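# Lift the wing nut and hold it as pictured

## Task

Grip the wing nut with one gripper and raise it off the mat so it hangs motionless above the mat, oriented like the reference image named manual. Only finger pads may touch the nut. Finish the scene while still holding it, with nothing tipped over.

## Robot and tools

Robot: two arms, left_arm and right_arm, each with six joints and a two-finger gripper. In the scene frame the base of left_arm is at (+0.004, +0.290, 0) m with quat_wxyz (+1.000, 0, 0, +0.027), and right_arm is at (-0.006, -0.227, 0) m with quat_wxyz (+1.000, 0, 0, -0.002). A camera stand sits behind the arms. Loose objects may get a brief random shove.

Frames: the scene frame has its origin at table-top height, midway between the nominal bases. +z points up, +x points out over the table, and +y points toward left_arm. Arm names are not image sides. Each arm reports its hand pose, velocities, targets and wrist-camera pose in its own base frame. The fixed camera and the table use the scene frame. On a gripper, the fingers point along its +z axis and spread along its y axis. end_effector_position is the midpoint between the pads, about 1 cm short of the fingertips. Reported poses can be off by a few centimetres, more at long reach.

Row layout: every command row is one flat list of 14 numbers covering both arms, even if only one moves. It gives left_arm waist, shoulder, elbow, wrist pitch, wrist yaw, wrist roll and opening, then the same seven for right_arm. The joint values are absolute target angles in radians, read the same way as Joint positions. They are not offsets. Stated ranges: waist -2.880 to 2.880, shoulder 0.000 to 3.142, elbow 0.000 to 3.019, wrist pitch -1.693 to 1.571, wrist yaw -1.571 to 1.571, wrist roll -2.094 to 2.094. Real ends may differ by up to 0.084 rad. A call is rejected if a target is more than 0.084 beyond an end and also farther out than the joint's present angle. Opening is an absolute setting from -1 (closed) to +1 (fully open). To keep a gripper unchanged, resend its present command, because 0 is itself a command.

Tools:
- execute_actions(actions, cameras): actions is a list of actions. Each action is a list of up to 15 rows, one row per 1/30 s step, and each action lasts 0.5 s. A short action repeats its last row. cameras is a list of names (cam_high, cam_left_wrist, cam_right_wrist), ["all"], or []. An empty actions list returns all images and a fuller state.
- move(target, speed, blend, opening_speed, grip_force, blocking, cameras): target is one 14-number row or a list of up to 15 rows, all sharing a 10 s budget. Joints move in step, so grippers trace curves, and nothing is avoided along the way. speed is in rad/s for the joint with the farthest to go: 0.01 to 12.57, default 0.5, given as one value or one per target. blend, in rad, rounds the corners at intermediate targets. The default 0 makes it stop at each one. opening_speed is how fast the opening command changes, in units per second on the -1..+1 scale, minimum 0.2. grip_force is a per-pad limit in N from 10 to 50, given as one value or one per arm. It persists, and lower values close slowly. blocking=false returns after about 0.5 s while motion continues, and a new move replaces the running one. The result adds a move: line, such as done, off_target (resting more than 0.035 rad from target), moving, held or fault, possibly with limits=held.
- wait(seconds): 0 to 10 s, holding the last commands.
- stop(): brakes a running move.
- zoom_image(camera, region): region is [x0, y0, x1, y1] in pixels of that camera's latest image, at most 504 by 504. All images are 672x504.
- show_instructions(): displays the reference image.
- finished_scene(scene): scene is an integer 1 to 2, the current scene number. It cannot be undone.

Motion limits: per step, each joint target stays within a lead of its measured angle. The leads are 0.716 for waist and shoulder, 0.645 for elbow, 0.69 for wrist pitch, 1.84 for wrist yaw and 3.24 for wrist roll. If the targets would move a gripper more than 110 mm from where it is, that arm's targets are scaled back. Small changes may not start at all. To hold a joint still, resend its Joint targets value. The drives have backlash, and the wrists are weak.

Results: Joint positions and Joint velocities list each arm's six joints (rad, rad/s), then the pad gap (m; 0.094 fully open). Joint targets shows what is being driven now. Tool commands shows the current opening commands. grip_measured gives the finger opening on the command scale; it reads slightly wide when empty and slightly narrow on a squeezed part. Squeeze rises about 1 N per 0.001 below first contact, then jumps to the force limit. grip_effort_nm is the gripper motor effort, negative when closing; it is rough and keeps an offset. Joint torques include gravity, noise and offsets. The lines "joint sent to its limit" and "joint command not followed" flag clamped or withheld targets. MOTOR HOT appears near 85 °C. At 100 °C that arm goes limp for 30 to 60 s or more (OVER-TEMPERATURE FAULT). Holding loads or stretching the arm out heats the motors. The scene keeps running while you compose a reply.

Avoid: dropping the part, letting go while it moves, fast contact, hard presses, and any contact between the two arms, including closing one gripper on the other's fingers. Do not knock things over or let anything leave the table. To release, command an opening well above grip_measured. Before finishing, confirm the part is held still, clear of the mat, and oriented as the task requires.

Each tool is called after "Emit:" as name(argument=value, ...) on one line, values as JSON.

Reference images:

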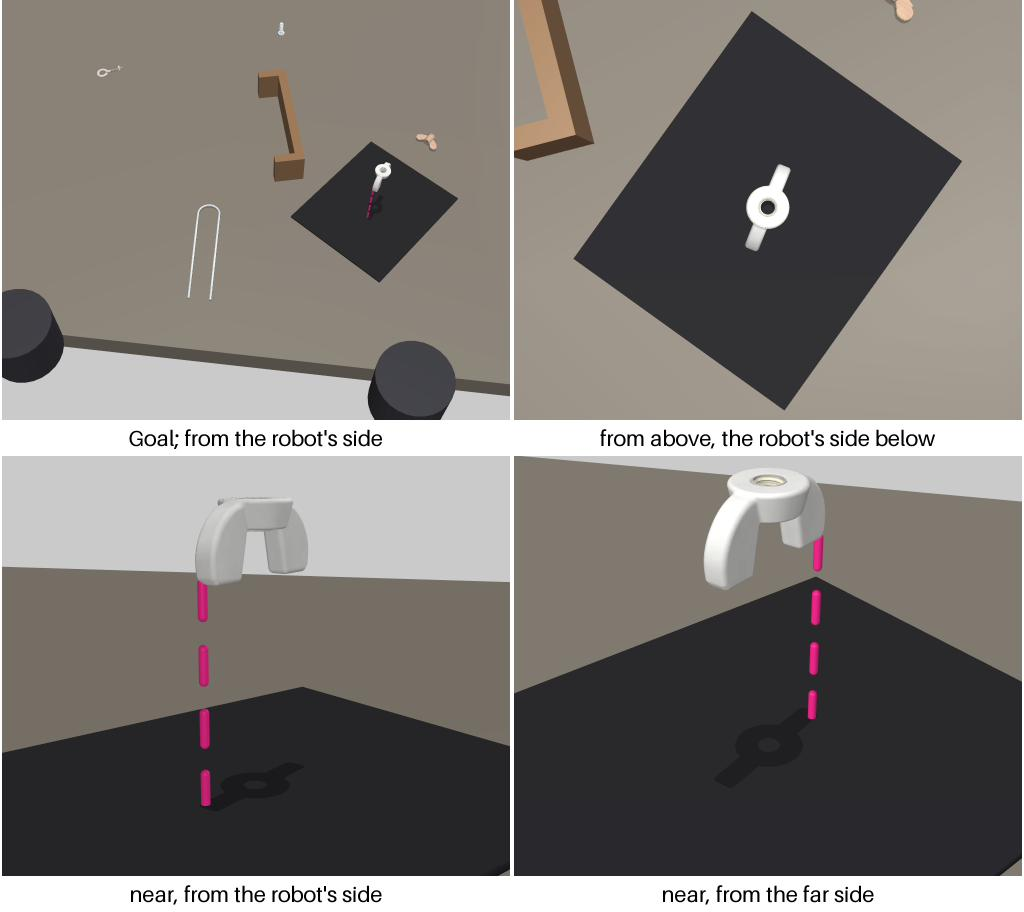

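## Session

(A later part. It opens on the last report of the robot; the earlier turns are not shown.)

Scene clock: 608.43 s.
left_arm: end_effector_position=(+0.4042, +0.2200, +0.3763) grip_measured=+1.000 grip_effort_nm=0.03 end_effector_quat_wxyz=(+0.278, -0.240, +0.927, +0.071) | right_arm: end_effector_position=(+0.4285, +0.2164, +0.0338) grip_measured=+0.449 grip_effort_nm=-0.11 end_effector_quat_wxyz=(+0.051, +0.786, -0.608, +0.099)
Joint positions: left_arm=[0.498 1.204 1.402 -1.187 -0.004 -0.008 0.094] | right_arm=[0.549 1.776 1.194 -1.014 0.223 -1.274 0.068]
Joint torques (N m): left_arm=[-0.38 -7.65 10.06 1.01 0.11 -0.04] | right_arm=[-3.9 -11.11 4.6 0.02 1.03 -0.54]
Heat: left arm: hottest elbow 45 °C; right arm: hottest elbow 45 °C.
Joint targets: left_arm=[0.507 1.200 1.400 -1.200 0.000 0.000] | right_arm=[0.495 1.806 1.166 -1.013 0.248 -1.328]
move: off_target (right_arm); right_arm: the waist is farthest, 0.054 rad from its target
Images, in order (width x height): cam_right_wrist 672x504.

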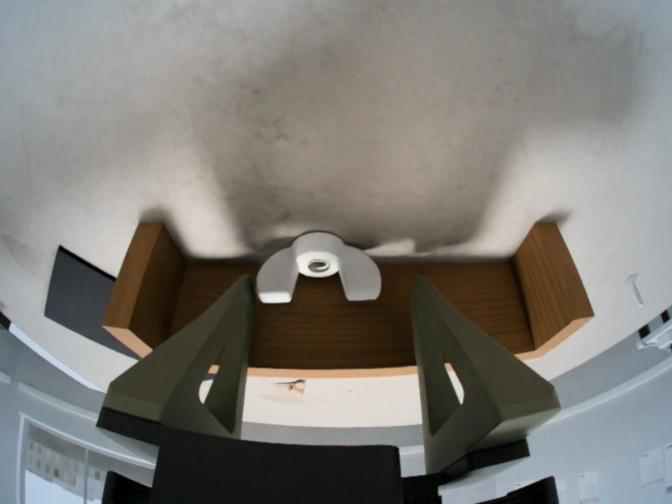

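Emit:
execute_actions(actions=[])

Emit:
zoom_image(camera="cam_high", region=[270, 160, 410, 310])

Emit:
zoom_image(camera="cam_right_wrist", region=[60, 200, 360, 500])

Scene clock: 644.77 s.
left_arm: end_effector_position=(+0.4042, +0.2200, +0.3763) grip_measured=+1.000 grip_effort_nm=0.03 end_effector_quat_wxyz=(+0.278, -0.240, +0.927, +0.071) | right_arm: end_effector_position=(+0.4285, +0.2164, +0.0338) grip_measured=+0.449 grip_effort_nm=-0.10 end_effector_quat_wxyz=(+0.051, +0.786, -0.608, +0.099)
Joint positions: left_arm=[0.498 1.204 1.402 -1.187 -0.004 -0.008 0.094] | right_arm=[0.549 1.776 1.194 -1.014 0.223 -1.274 0.068]
Joint velocities: within noise
Joint torques (N m): left_arm=[-0.5 -7.59 10.19 1.03 0.15 -0.03] | right_arm=[-3.6 -10.58 4.88 -0.02 1 -0.57]
Heat: left arm: hottest elbow 45 °C; right arm: hottest elbow 43 °C.
Joint targets: left_arm=[0.507 1.200 1.400 -1.200 0.000 0.000] | right_arm=[0.495 1.806 1.166 -1.014 0.248 -1.328]
Tool commands: left_gripper/opening=+1.0 right_gripper/opening=+0.447

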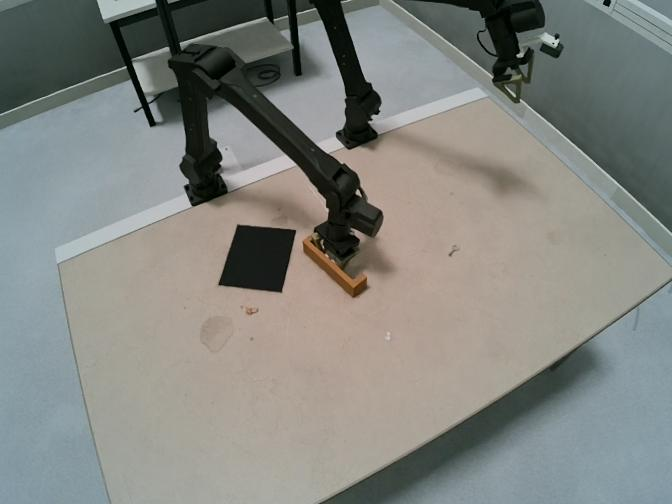

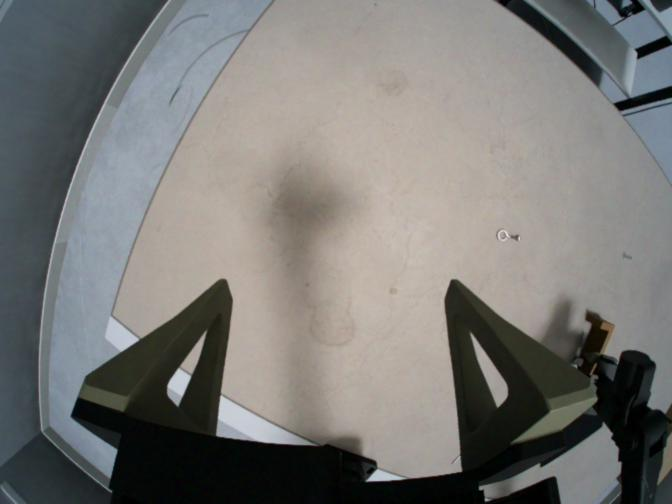

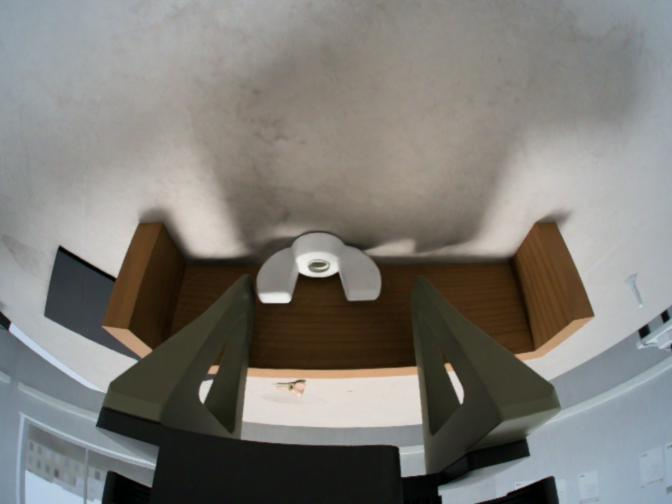

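Scaled by 3.360 from the camera's 672x504 image, which has a finer 960x720 frame.

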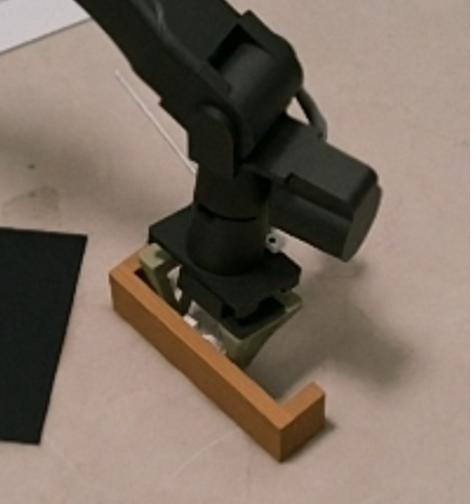

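Scaled by 1.680 from the camera's 672x504 image, which has a finer 960x720 frame.

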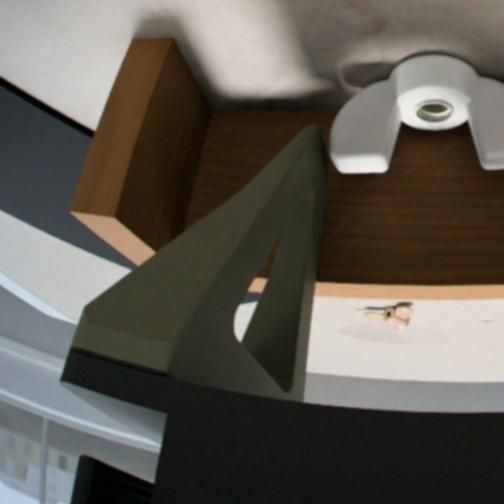

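Emit:
move(target=[0.507, 1.2, 1.4, -1.2, 0.0, 0.0, 1.0, 0.48, 1.755, 1.25, -1.114, 0.25, -1.328, 0.447], speed=0.5, cameras=["cam_right_wrist"])

Scene clock: 706.63 s.
left_arm: end_effector_position=(+0.4042, +0.2200, +0.3763) grip_measured=+1.000 grip_effort_nm=0.03 end_effector_quat_wxyz=(+0.278, -0.240, +0.927, +0.071) | right_arm: end_effector_position=(+0.4237, +0.2130, +0.0430) grip_measured=+0.449 grip_effort_nm=-0.09 end_effector_quat_wxyz=(+0.070, +0.787, -0.606, +0.091)
Joint positions: left_arm=[0.498 1.204 1.402 -1.187 -0.004 -0.008 0.094] | right_arm=[0.547 1.773 1.217 -1.082 0.221 -1.274 0.068]
Joint torques (N m): left_arm=[-0.56 -7.53 10.17 0.92 0.13 -0.08] | right_arm=[-5.07 -14.8 9.03 -1.29 1.17 -0.54]
Heat: left arm: hottest elbow 46 °C; right arm: hottest elbow 41 °C.
Joint targets: left_arm=[0.507 1.200 1.400 -1.200 0.000 0.000] | right_arm=[0.480 1.755 1.249 -1.113 0.251 -1.328]
move: off_target (right_arm); right_arm: the waist is farthest, 0.067 rad from its target
Images, in order (width x height): cam_right_wrist 672x504.

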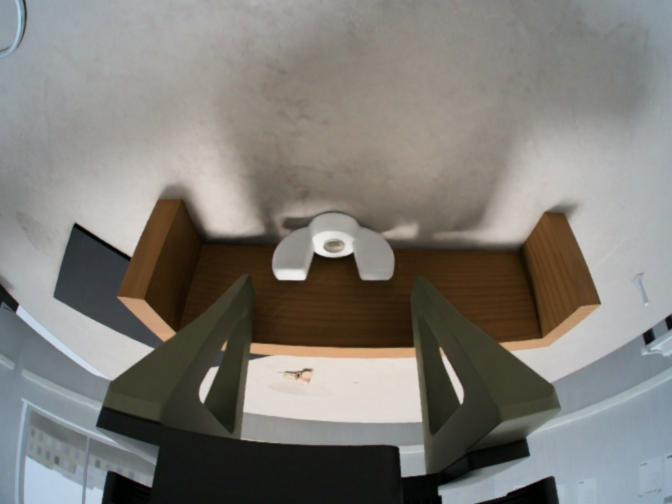

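Emit:
move(target=[[0.507, 1.2, 1.4, -1.2, 0.0, 0.0, 1.0, 0.585, 1.745, 1.23, -1.10, 0.25, -1.245, 0.447], [0.507, 1.2, 1.4, -1.2, 0.0, 0.0, 1.0, 0.568, 1.77, 1.185, -1.055, 0.25, -1.245, 0.447]], speed=0.4, cameras=["cam_right_wrist"])

Emit:
zoom_image(camera="cam_right_wrist", region=[180, 190, 520, 390])

Scene clock: 735.10 s.
left_arm: end_effector_position=(+0.4042, +0.2200, +0.3763) grip_measured=+1.000 grip_effort_nm=0.03 end_effector_quat_wxyz=(+0.278, -0.240, +0.927, +0.071) | right_arm: end_effector_position=(+0.4130, +0.2120, +0.0393) grip_measured=+0.449 grip_effort_nm=-0.08 end_effector_quat_wxyz=(+0.078, +0.789, -0.601, +0.103)
Joint positions: left_arm=[0.498 1.204 1.402 -1.187 -0.004 -0.008 0.094] | right_arm=[0.567 1.763 1.187 -1.073 0.247 -1.263 0.068]
Joint torques (N m): left_arm=[-0.79 -7.65 10.22 0.9 0.16 -0.03] | right_arm=[-0.15 -12.81 6.54 0.36 0.11 0.14]
Heat: left arm: hottest elbow 46 °C; right arm: hottest elbow 47 °C.
Joint targets: left_arm=[0.507 1.200 1.400 -1.200 0.000 0.000] | right_arm=[0.562 1.769 1.186 -1.063 0.250 -1.245]
move: done
Images, in order (width x height): cam_right_wrist 672x504.

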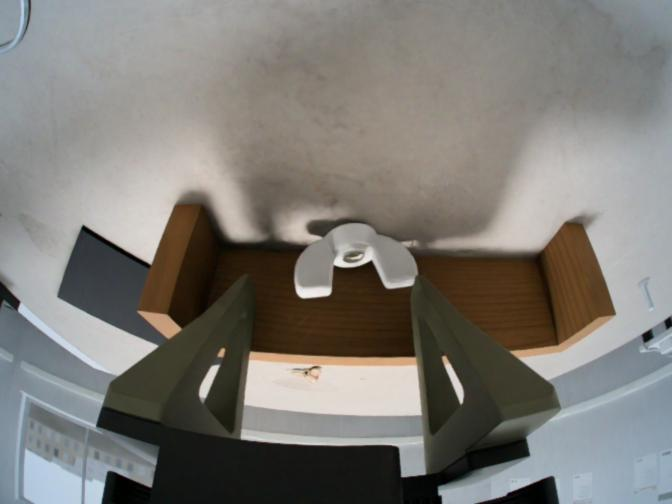

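Scaled by 1.482 from the camera's 672x504 image, which has a finer 960x720 frame.

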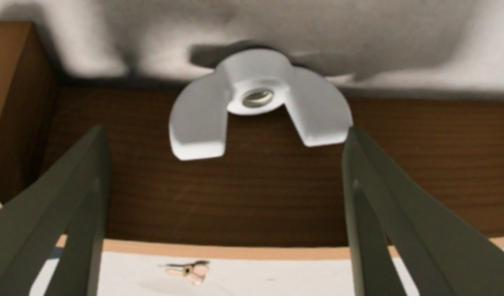

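Emit:
move(target=[0.507, 1.2, 1.4, -1.2, 0.0, 0.0, 1.0, 0.578, 1.747, 1.288, -1.145, 0.25, -1.41, 0.447], speed=0.3, cameras=["cam_right_wrist"])

Emit:
zoom_image(camera="cam_right_wrist", region=[180, 170, 520, 370])

Scene clock: 750.20 s.
left_arm: end_effector_position=(+0.4042, +0.2200, +0.3763) grip_measured=+1.000 grip_effort_nm=0.02 end_effector_quat_wxyz=(+0.278, -0.240, +0.927, +0.071) | right_arm: end_effector_position=(+0.4205, +0.2168, +0.0589) grip_measured=+0.449 grip_effort_nm=-0.08 end_effector_quat_wxyz=(+0.087, +0.826, -0.549, +0.096)
Joint positions: left_arm=[0.498 1.204 1.402 -1.187 -0.004 -0.008 0.094] | right_arm=[0.567 1.76 1.242 -1.137 0.247 -1.391 0.068]
Joint torques (N m): left_arm=[-0.67 -7.88 10.29 0.94 0.15 -0.06] | right_arm=[0.09 -14.62 10.06 -0.46 0.12 -0.24]
Heat: left arm: hottest elbow 46 °C; right arm: hottest elbow 45 °C.
Joint targets: left_arm=[0.507 1.200 1.400 -1.200 0.000 0.000] | right_arm=[0.578 1.746 1.288 -1.145 0.250 -1.410]
move: off_target (right_arm); right_arm: the elbow is farthest, 0.046 rad from its target
Images, in order (width x height): cam_right_wrist 672x504.

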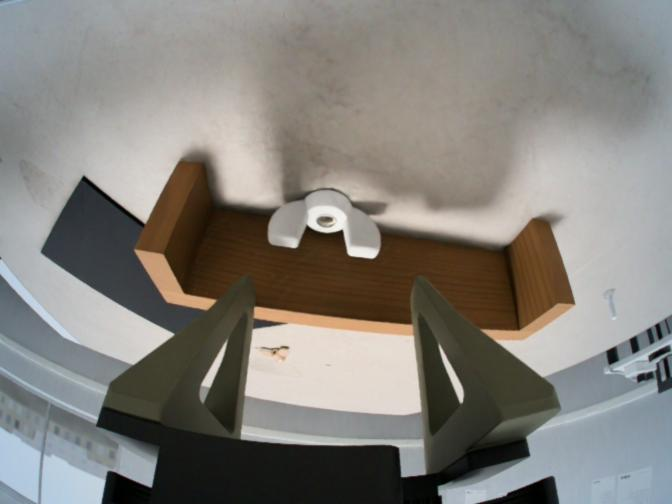

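Scaled by 1.482 from the camera's 672x504 image, which has a finer 960x720 frame.

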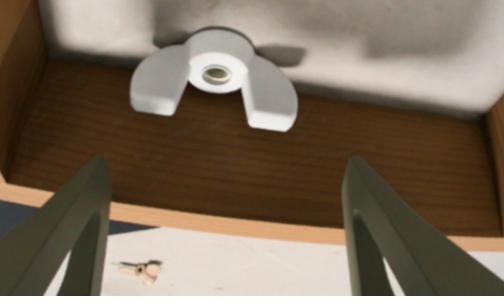

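Emit:
move(target=[0.507, 1.2, 1.4, -1.2, 0.0, 0.0, 1.0, 0.552, 1.780, 1.192, -1.053, 0.25, -1.237, 0.447], speed=0.3, cameras=["cam_right_wrist"])

Emit:
zoom_image(camera="cam_right_wrist", region=[180, 190, 520, 390])

Scene clock: 772.60 s.
left_arm: end_effector_position=(+0.4042, +0.2200, +0.3763) grip_measured=+1.000 grip_effort_nm=0.03 end_effector_quat_wxyz=(+0.278, -0.240, +0.927, +0.071) | right_arm: end_effector_position=(+0.4154, +0.2161, +0.0349) grip_measured=+0.449 grip_effort_nm=-0.09 end_effector_quat_wxyz=(+0.077, +0.791, -0.598, +0.103)
Joint positions: left_arm=[0.498 1.204 1.402 -1.187 -0.004 -0.008 0.094] | right_arm=[0.572 1.776 1.193 -1.062 0.247 -1.265 0.068]
Joint torques (N m): left_arm=[-0.5 -8.12 10.17 1.03 0.16 -0.07] | right_arm=[-0.91 -13.04 6.49 0.29 0.1 0.13]
Heat: left arm: hottest elbow 46 °C; right arm: hottest elbow 47 °C.
Joint targets: left_arm=[0.507 1.200 1.400 -1.200 0.000 0.000] | right_arm=[0.558 1.780 1.193 -1.053 0.250 -1.246]
move: done
Images, in order (width x height): cam_right_wrist 672x504.

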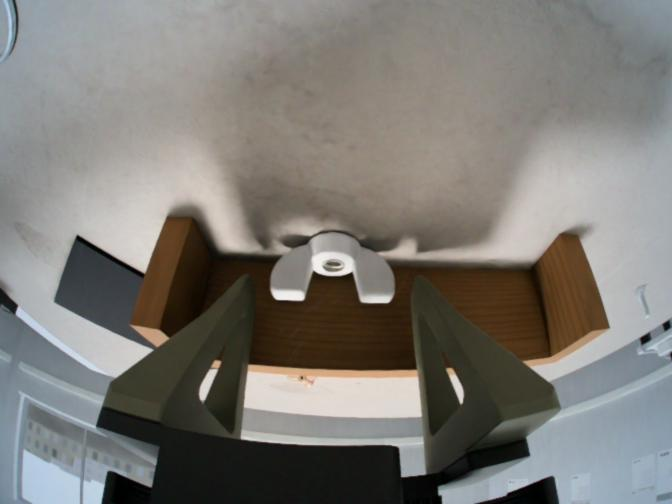

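Scaled by 1.482 from the camera's 672x504 image, which has a finer 960x720 frame.

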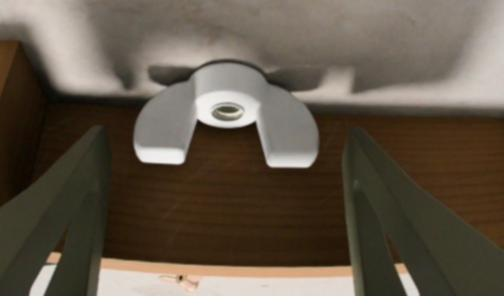

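Emit:
move(target=[[0.507, 1.2, 1.4, -1.2, 0.0, 0.0, 1.0, 0.552, 1.795, 1.192, -1.053, 0.25, -1.237, 0.447], [0.507, 1.2, 1.4, -1.2, 0.0, 0.0, 1.0, 0.552, 1.795, 1.192, -1.053, 0.25, -1.237, -0.1]], speed=0.3, grip_force=30, opening_speed=0.4, cameras=["cam_right_wrist"])

Emit:
zoom_image(camera="cam_right_wrist", region=[180, 190, 520, 390])

Scene clock: 786.00 s.
left_arm: end_effector_position=(+0.4042, +0.2200, +0.3763) grip_measured=+1.000 grip_effort_nm=0.03 end_effector_quat_wxyz=(+0.278, -0.240, +0.927, +0.071) | right_arm: end_effector_position=(+0.4163, +0.2133, +0.0308) grip_measured=+0.071 grip_effort_nm=-0.63 end_effector_quat_wxyz=(+0.080, +0.785, -0.605, +0.102)
Joint positions: left_arm=[0.498 1.204 1.402 -1.187 -0.004 -0.008 0.094] | right_arm=[0.566 1.786 1.193 -1.06 0.247 -1.252 0.05]
Joint torques (N m): left_arm=[-1.08 -7.3 10.19 1.02 0.16 -0.06] | right_arm=[-0.32 -12.86 6.28 0.12 0.12 0.13]
Heat: left arm: hottest elbow 46 °C; right arm: hottest elbow 46 °C.
Joint targets: left_arm=[0.507 1.200 1.400 -1.200 0.000 0.000] | right_arm=[0.551 1.795 1.192 -1.053 0.250 -1.234]
grip_force (N): 30, 30
move: done
Images, in order (width x height): cam_right_wrist 672x504.

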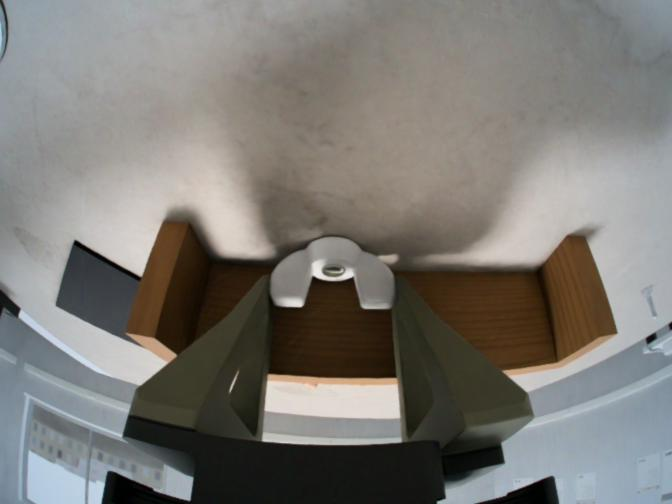

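Scaled by 1.482 from the camera's 672x504 image, which has a finer 960x720 frame.

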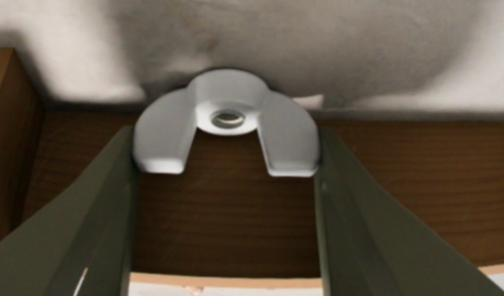

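Emit:
move(target=[0.507, 1.2, 1.4, -1.2, 0.0, 0.0, 1.0, 0.552, 1.6, 1.215, -1.15, 0.25, -1.237, -0.1], speed=0.3, cameras=["cam_right_wrist"])

Emit:
zoom_image(camera="cam_right_wrist", region=[180, 190, 520, 390])

Scene clock: 817.67 s.
left_arm: end_effector_position=(+0.4042, +0.2200, +0.3763) grip_measured=+1.000 grip_effort_nm=0.03 end_effector_quat_wxyz=(+0.278, -0.240, +0.927, +0.071) | right_arm: end_effector_position=(+0.4105, +0.2047, +0.1098) grip_measured=+0.071 grip_effort_nm=-0.64 end_effector_quat_wxyz=(+0.035, +0.780, -0.613, +0.118)
Joint positions: left_arm=[0.498 1.204 1.402 -1.187 -0.004 -0.008 0.094] | right_arm=[0.556 1.608 1.193 -1.142 0.247 -1.254 0.05]
Joint torques (N m): left_arm=[-0.97 -7.53 10.03 0.99 0.15 -0.05] | right_arm=[-0.26 -13.04 9.07 -0.34 0.15 0.13]
Heat: left arm: hottest elbow 46 °C; right arm: hottest elbow 44 °C.
Joint targets: left_arm=[0.507 1.200 1.400 -1.200 0.000 0.000] | right_arm=[0.544 1.600 1.215 -1.150 0.250 -1.239]
grip_force (N): 30, 30
move: done
Images, in order (width x height): cam_right_wrist 672x504.

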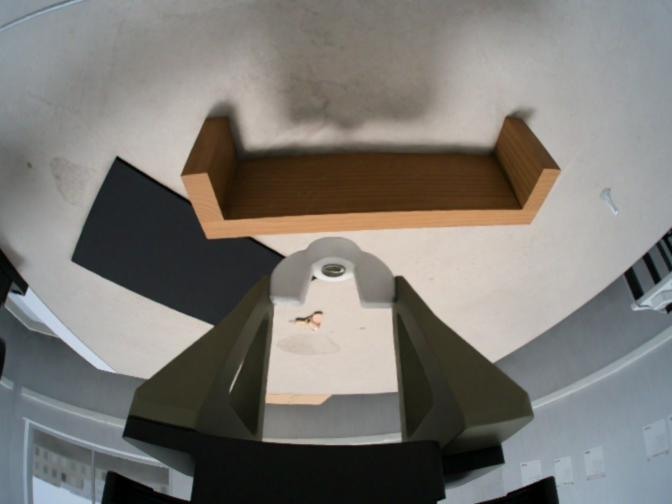

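Scaled by 1.482 from the camera's 672x504 image, which has a finer 960x720 frame.

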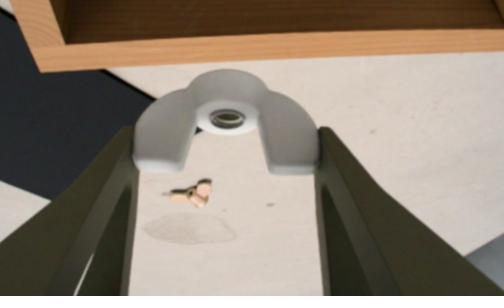

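Emit:
move(target=[0.507, 1.2, 1.4, -1.2, 0.0, 0.0, 1.0, -0.005, 1.11, 1.115, 1.49, -0.25, 1.23, -0.1], speed=0.8, cameras=["all"])

Emit:
zoom_image(camera="cam_right_wrist", region=[180, 190, 520, 390])

Scene clock: 831.43 s.
left_arm: end_effector_position=(+0.4042, +0.2200, +0.3763) grip_measured=+1.000 grip_effort_nm=0.03 end_effector_quat_wxyz=(+0.278, -0.240, +0.927, +0.071) | right_arm: end_effector_position=(+0.3153, +0.0448, +0.7436) grip_measured=+0.071 grip_effort_nm=-0.63 end_effector_quat_wxyz=(+0.811, -0.080, +0.101, +0.571)
Joint positions: left_arm=[0.498 1.204 1.402 -1.187 -0.004 -0.008 0.094] | right_arm=[0.009 1.111 1.115 1.489 -0.247 1.21 0.05]
Joint torques (N m): left_arm=[-0.5 -7.88 10.07 0.99 0.15 -0.08] | right_arm=[0.03 -5.36 7.92 0.1 -0.08 0.08]
Heat: left arm: hottest elbow 46 °C; right arm: hottest elbow 45 °C.
Joint targets: left_arm=[0.507 1.200 1.400 -1.200 0.000 0.000] | right_arm=[-0.004 1.110 1.114 1.498 -0.249 1.229]
grip_force (N): 30, 30
move: done

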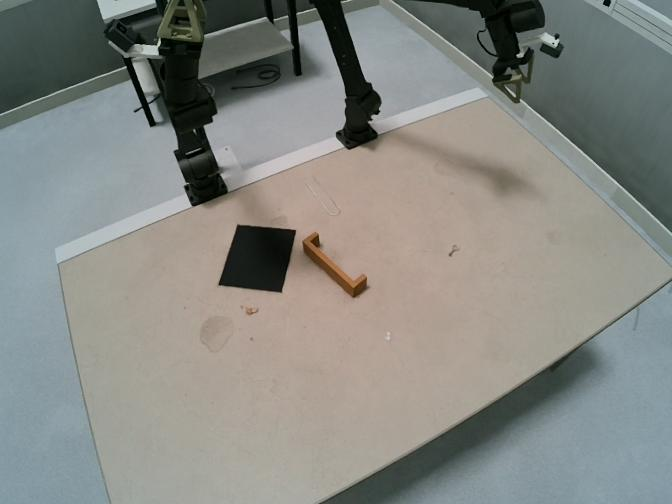

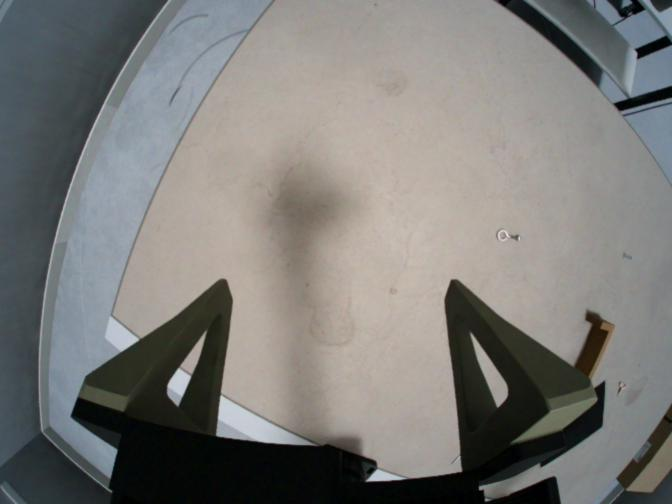

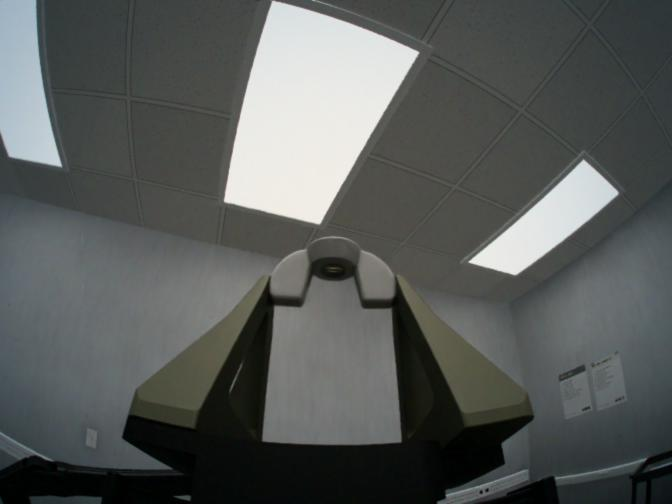

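Scaled by 1.482 from the camera's 672x504 image, which has a finer 960x720 frame.

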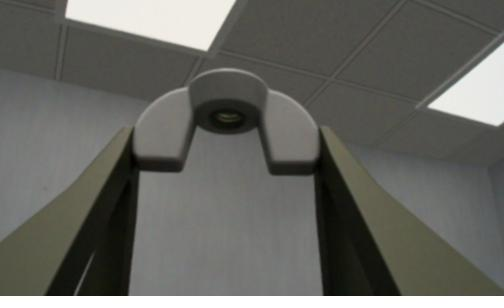

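Emit:
finished_scene(scene=1)

The scene is finished: the task was done.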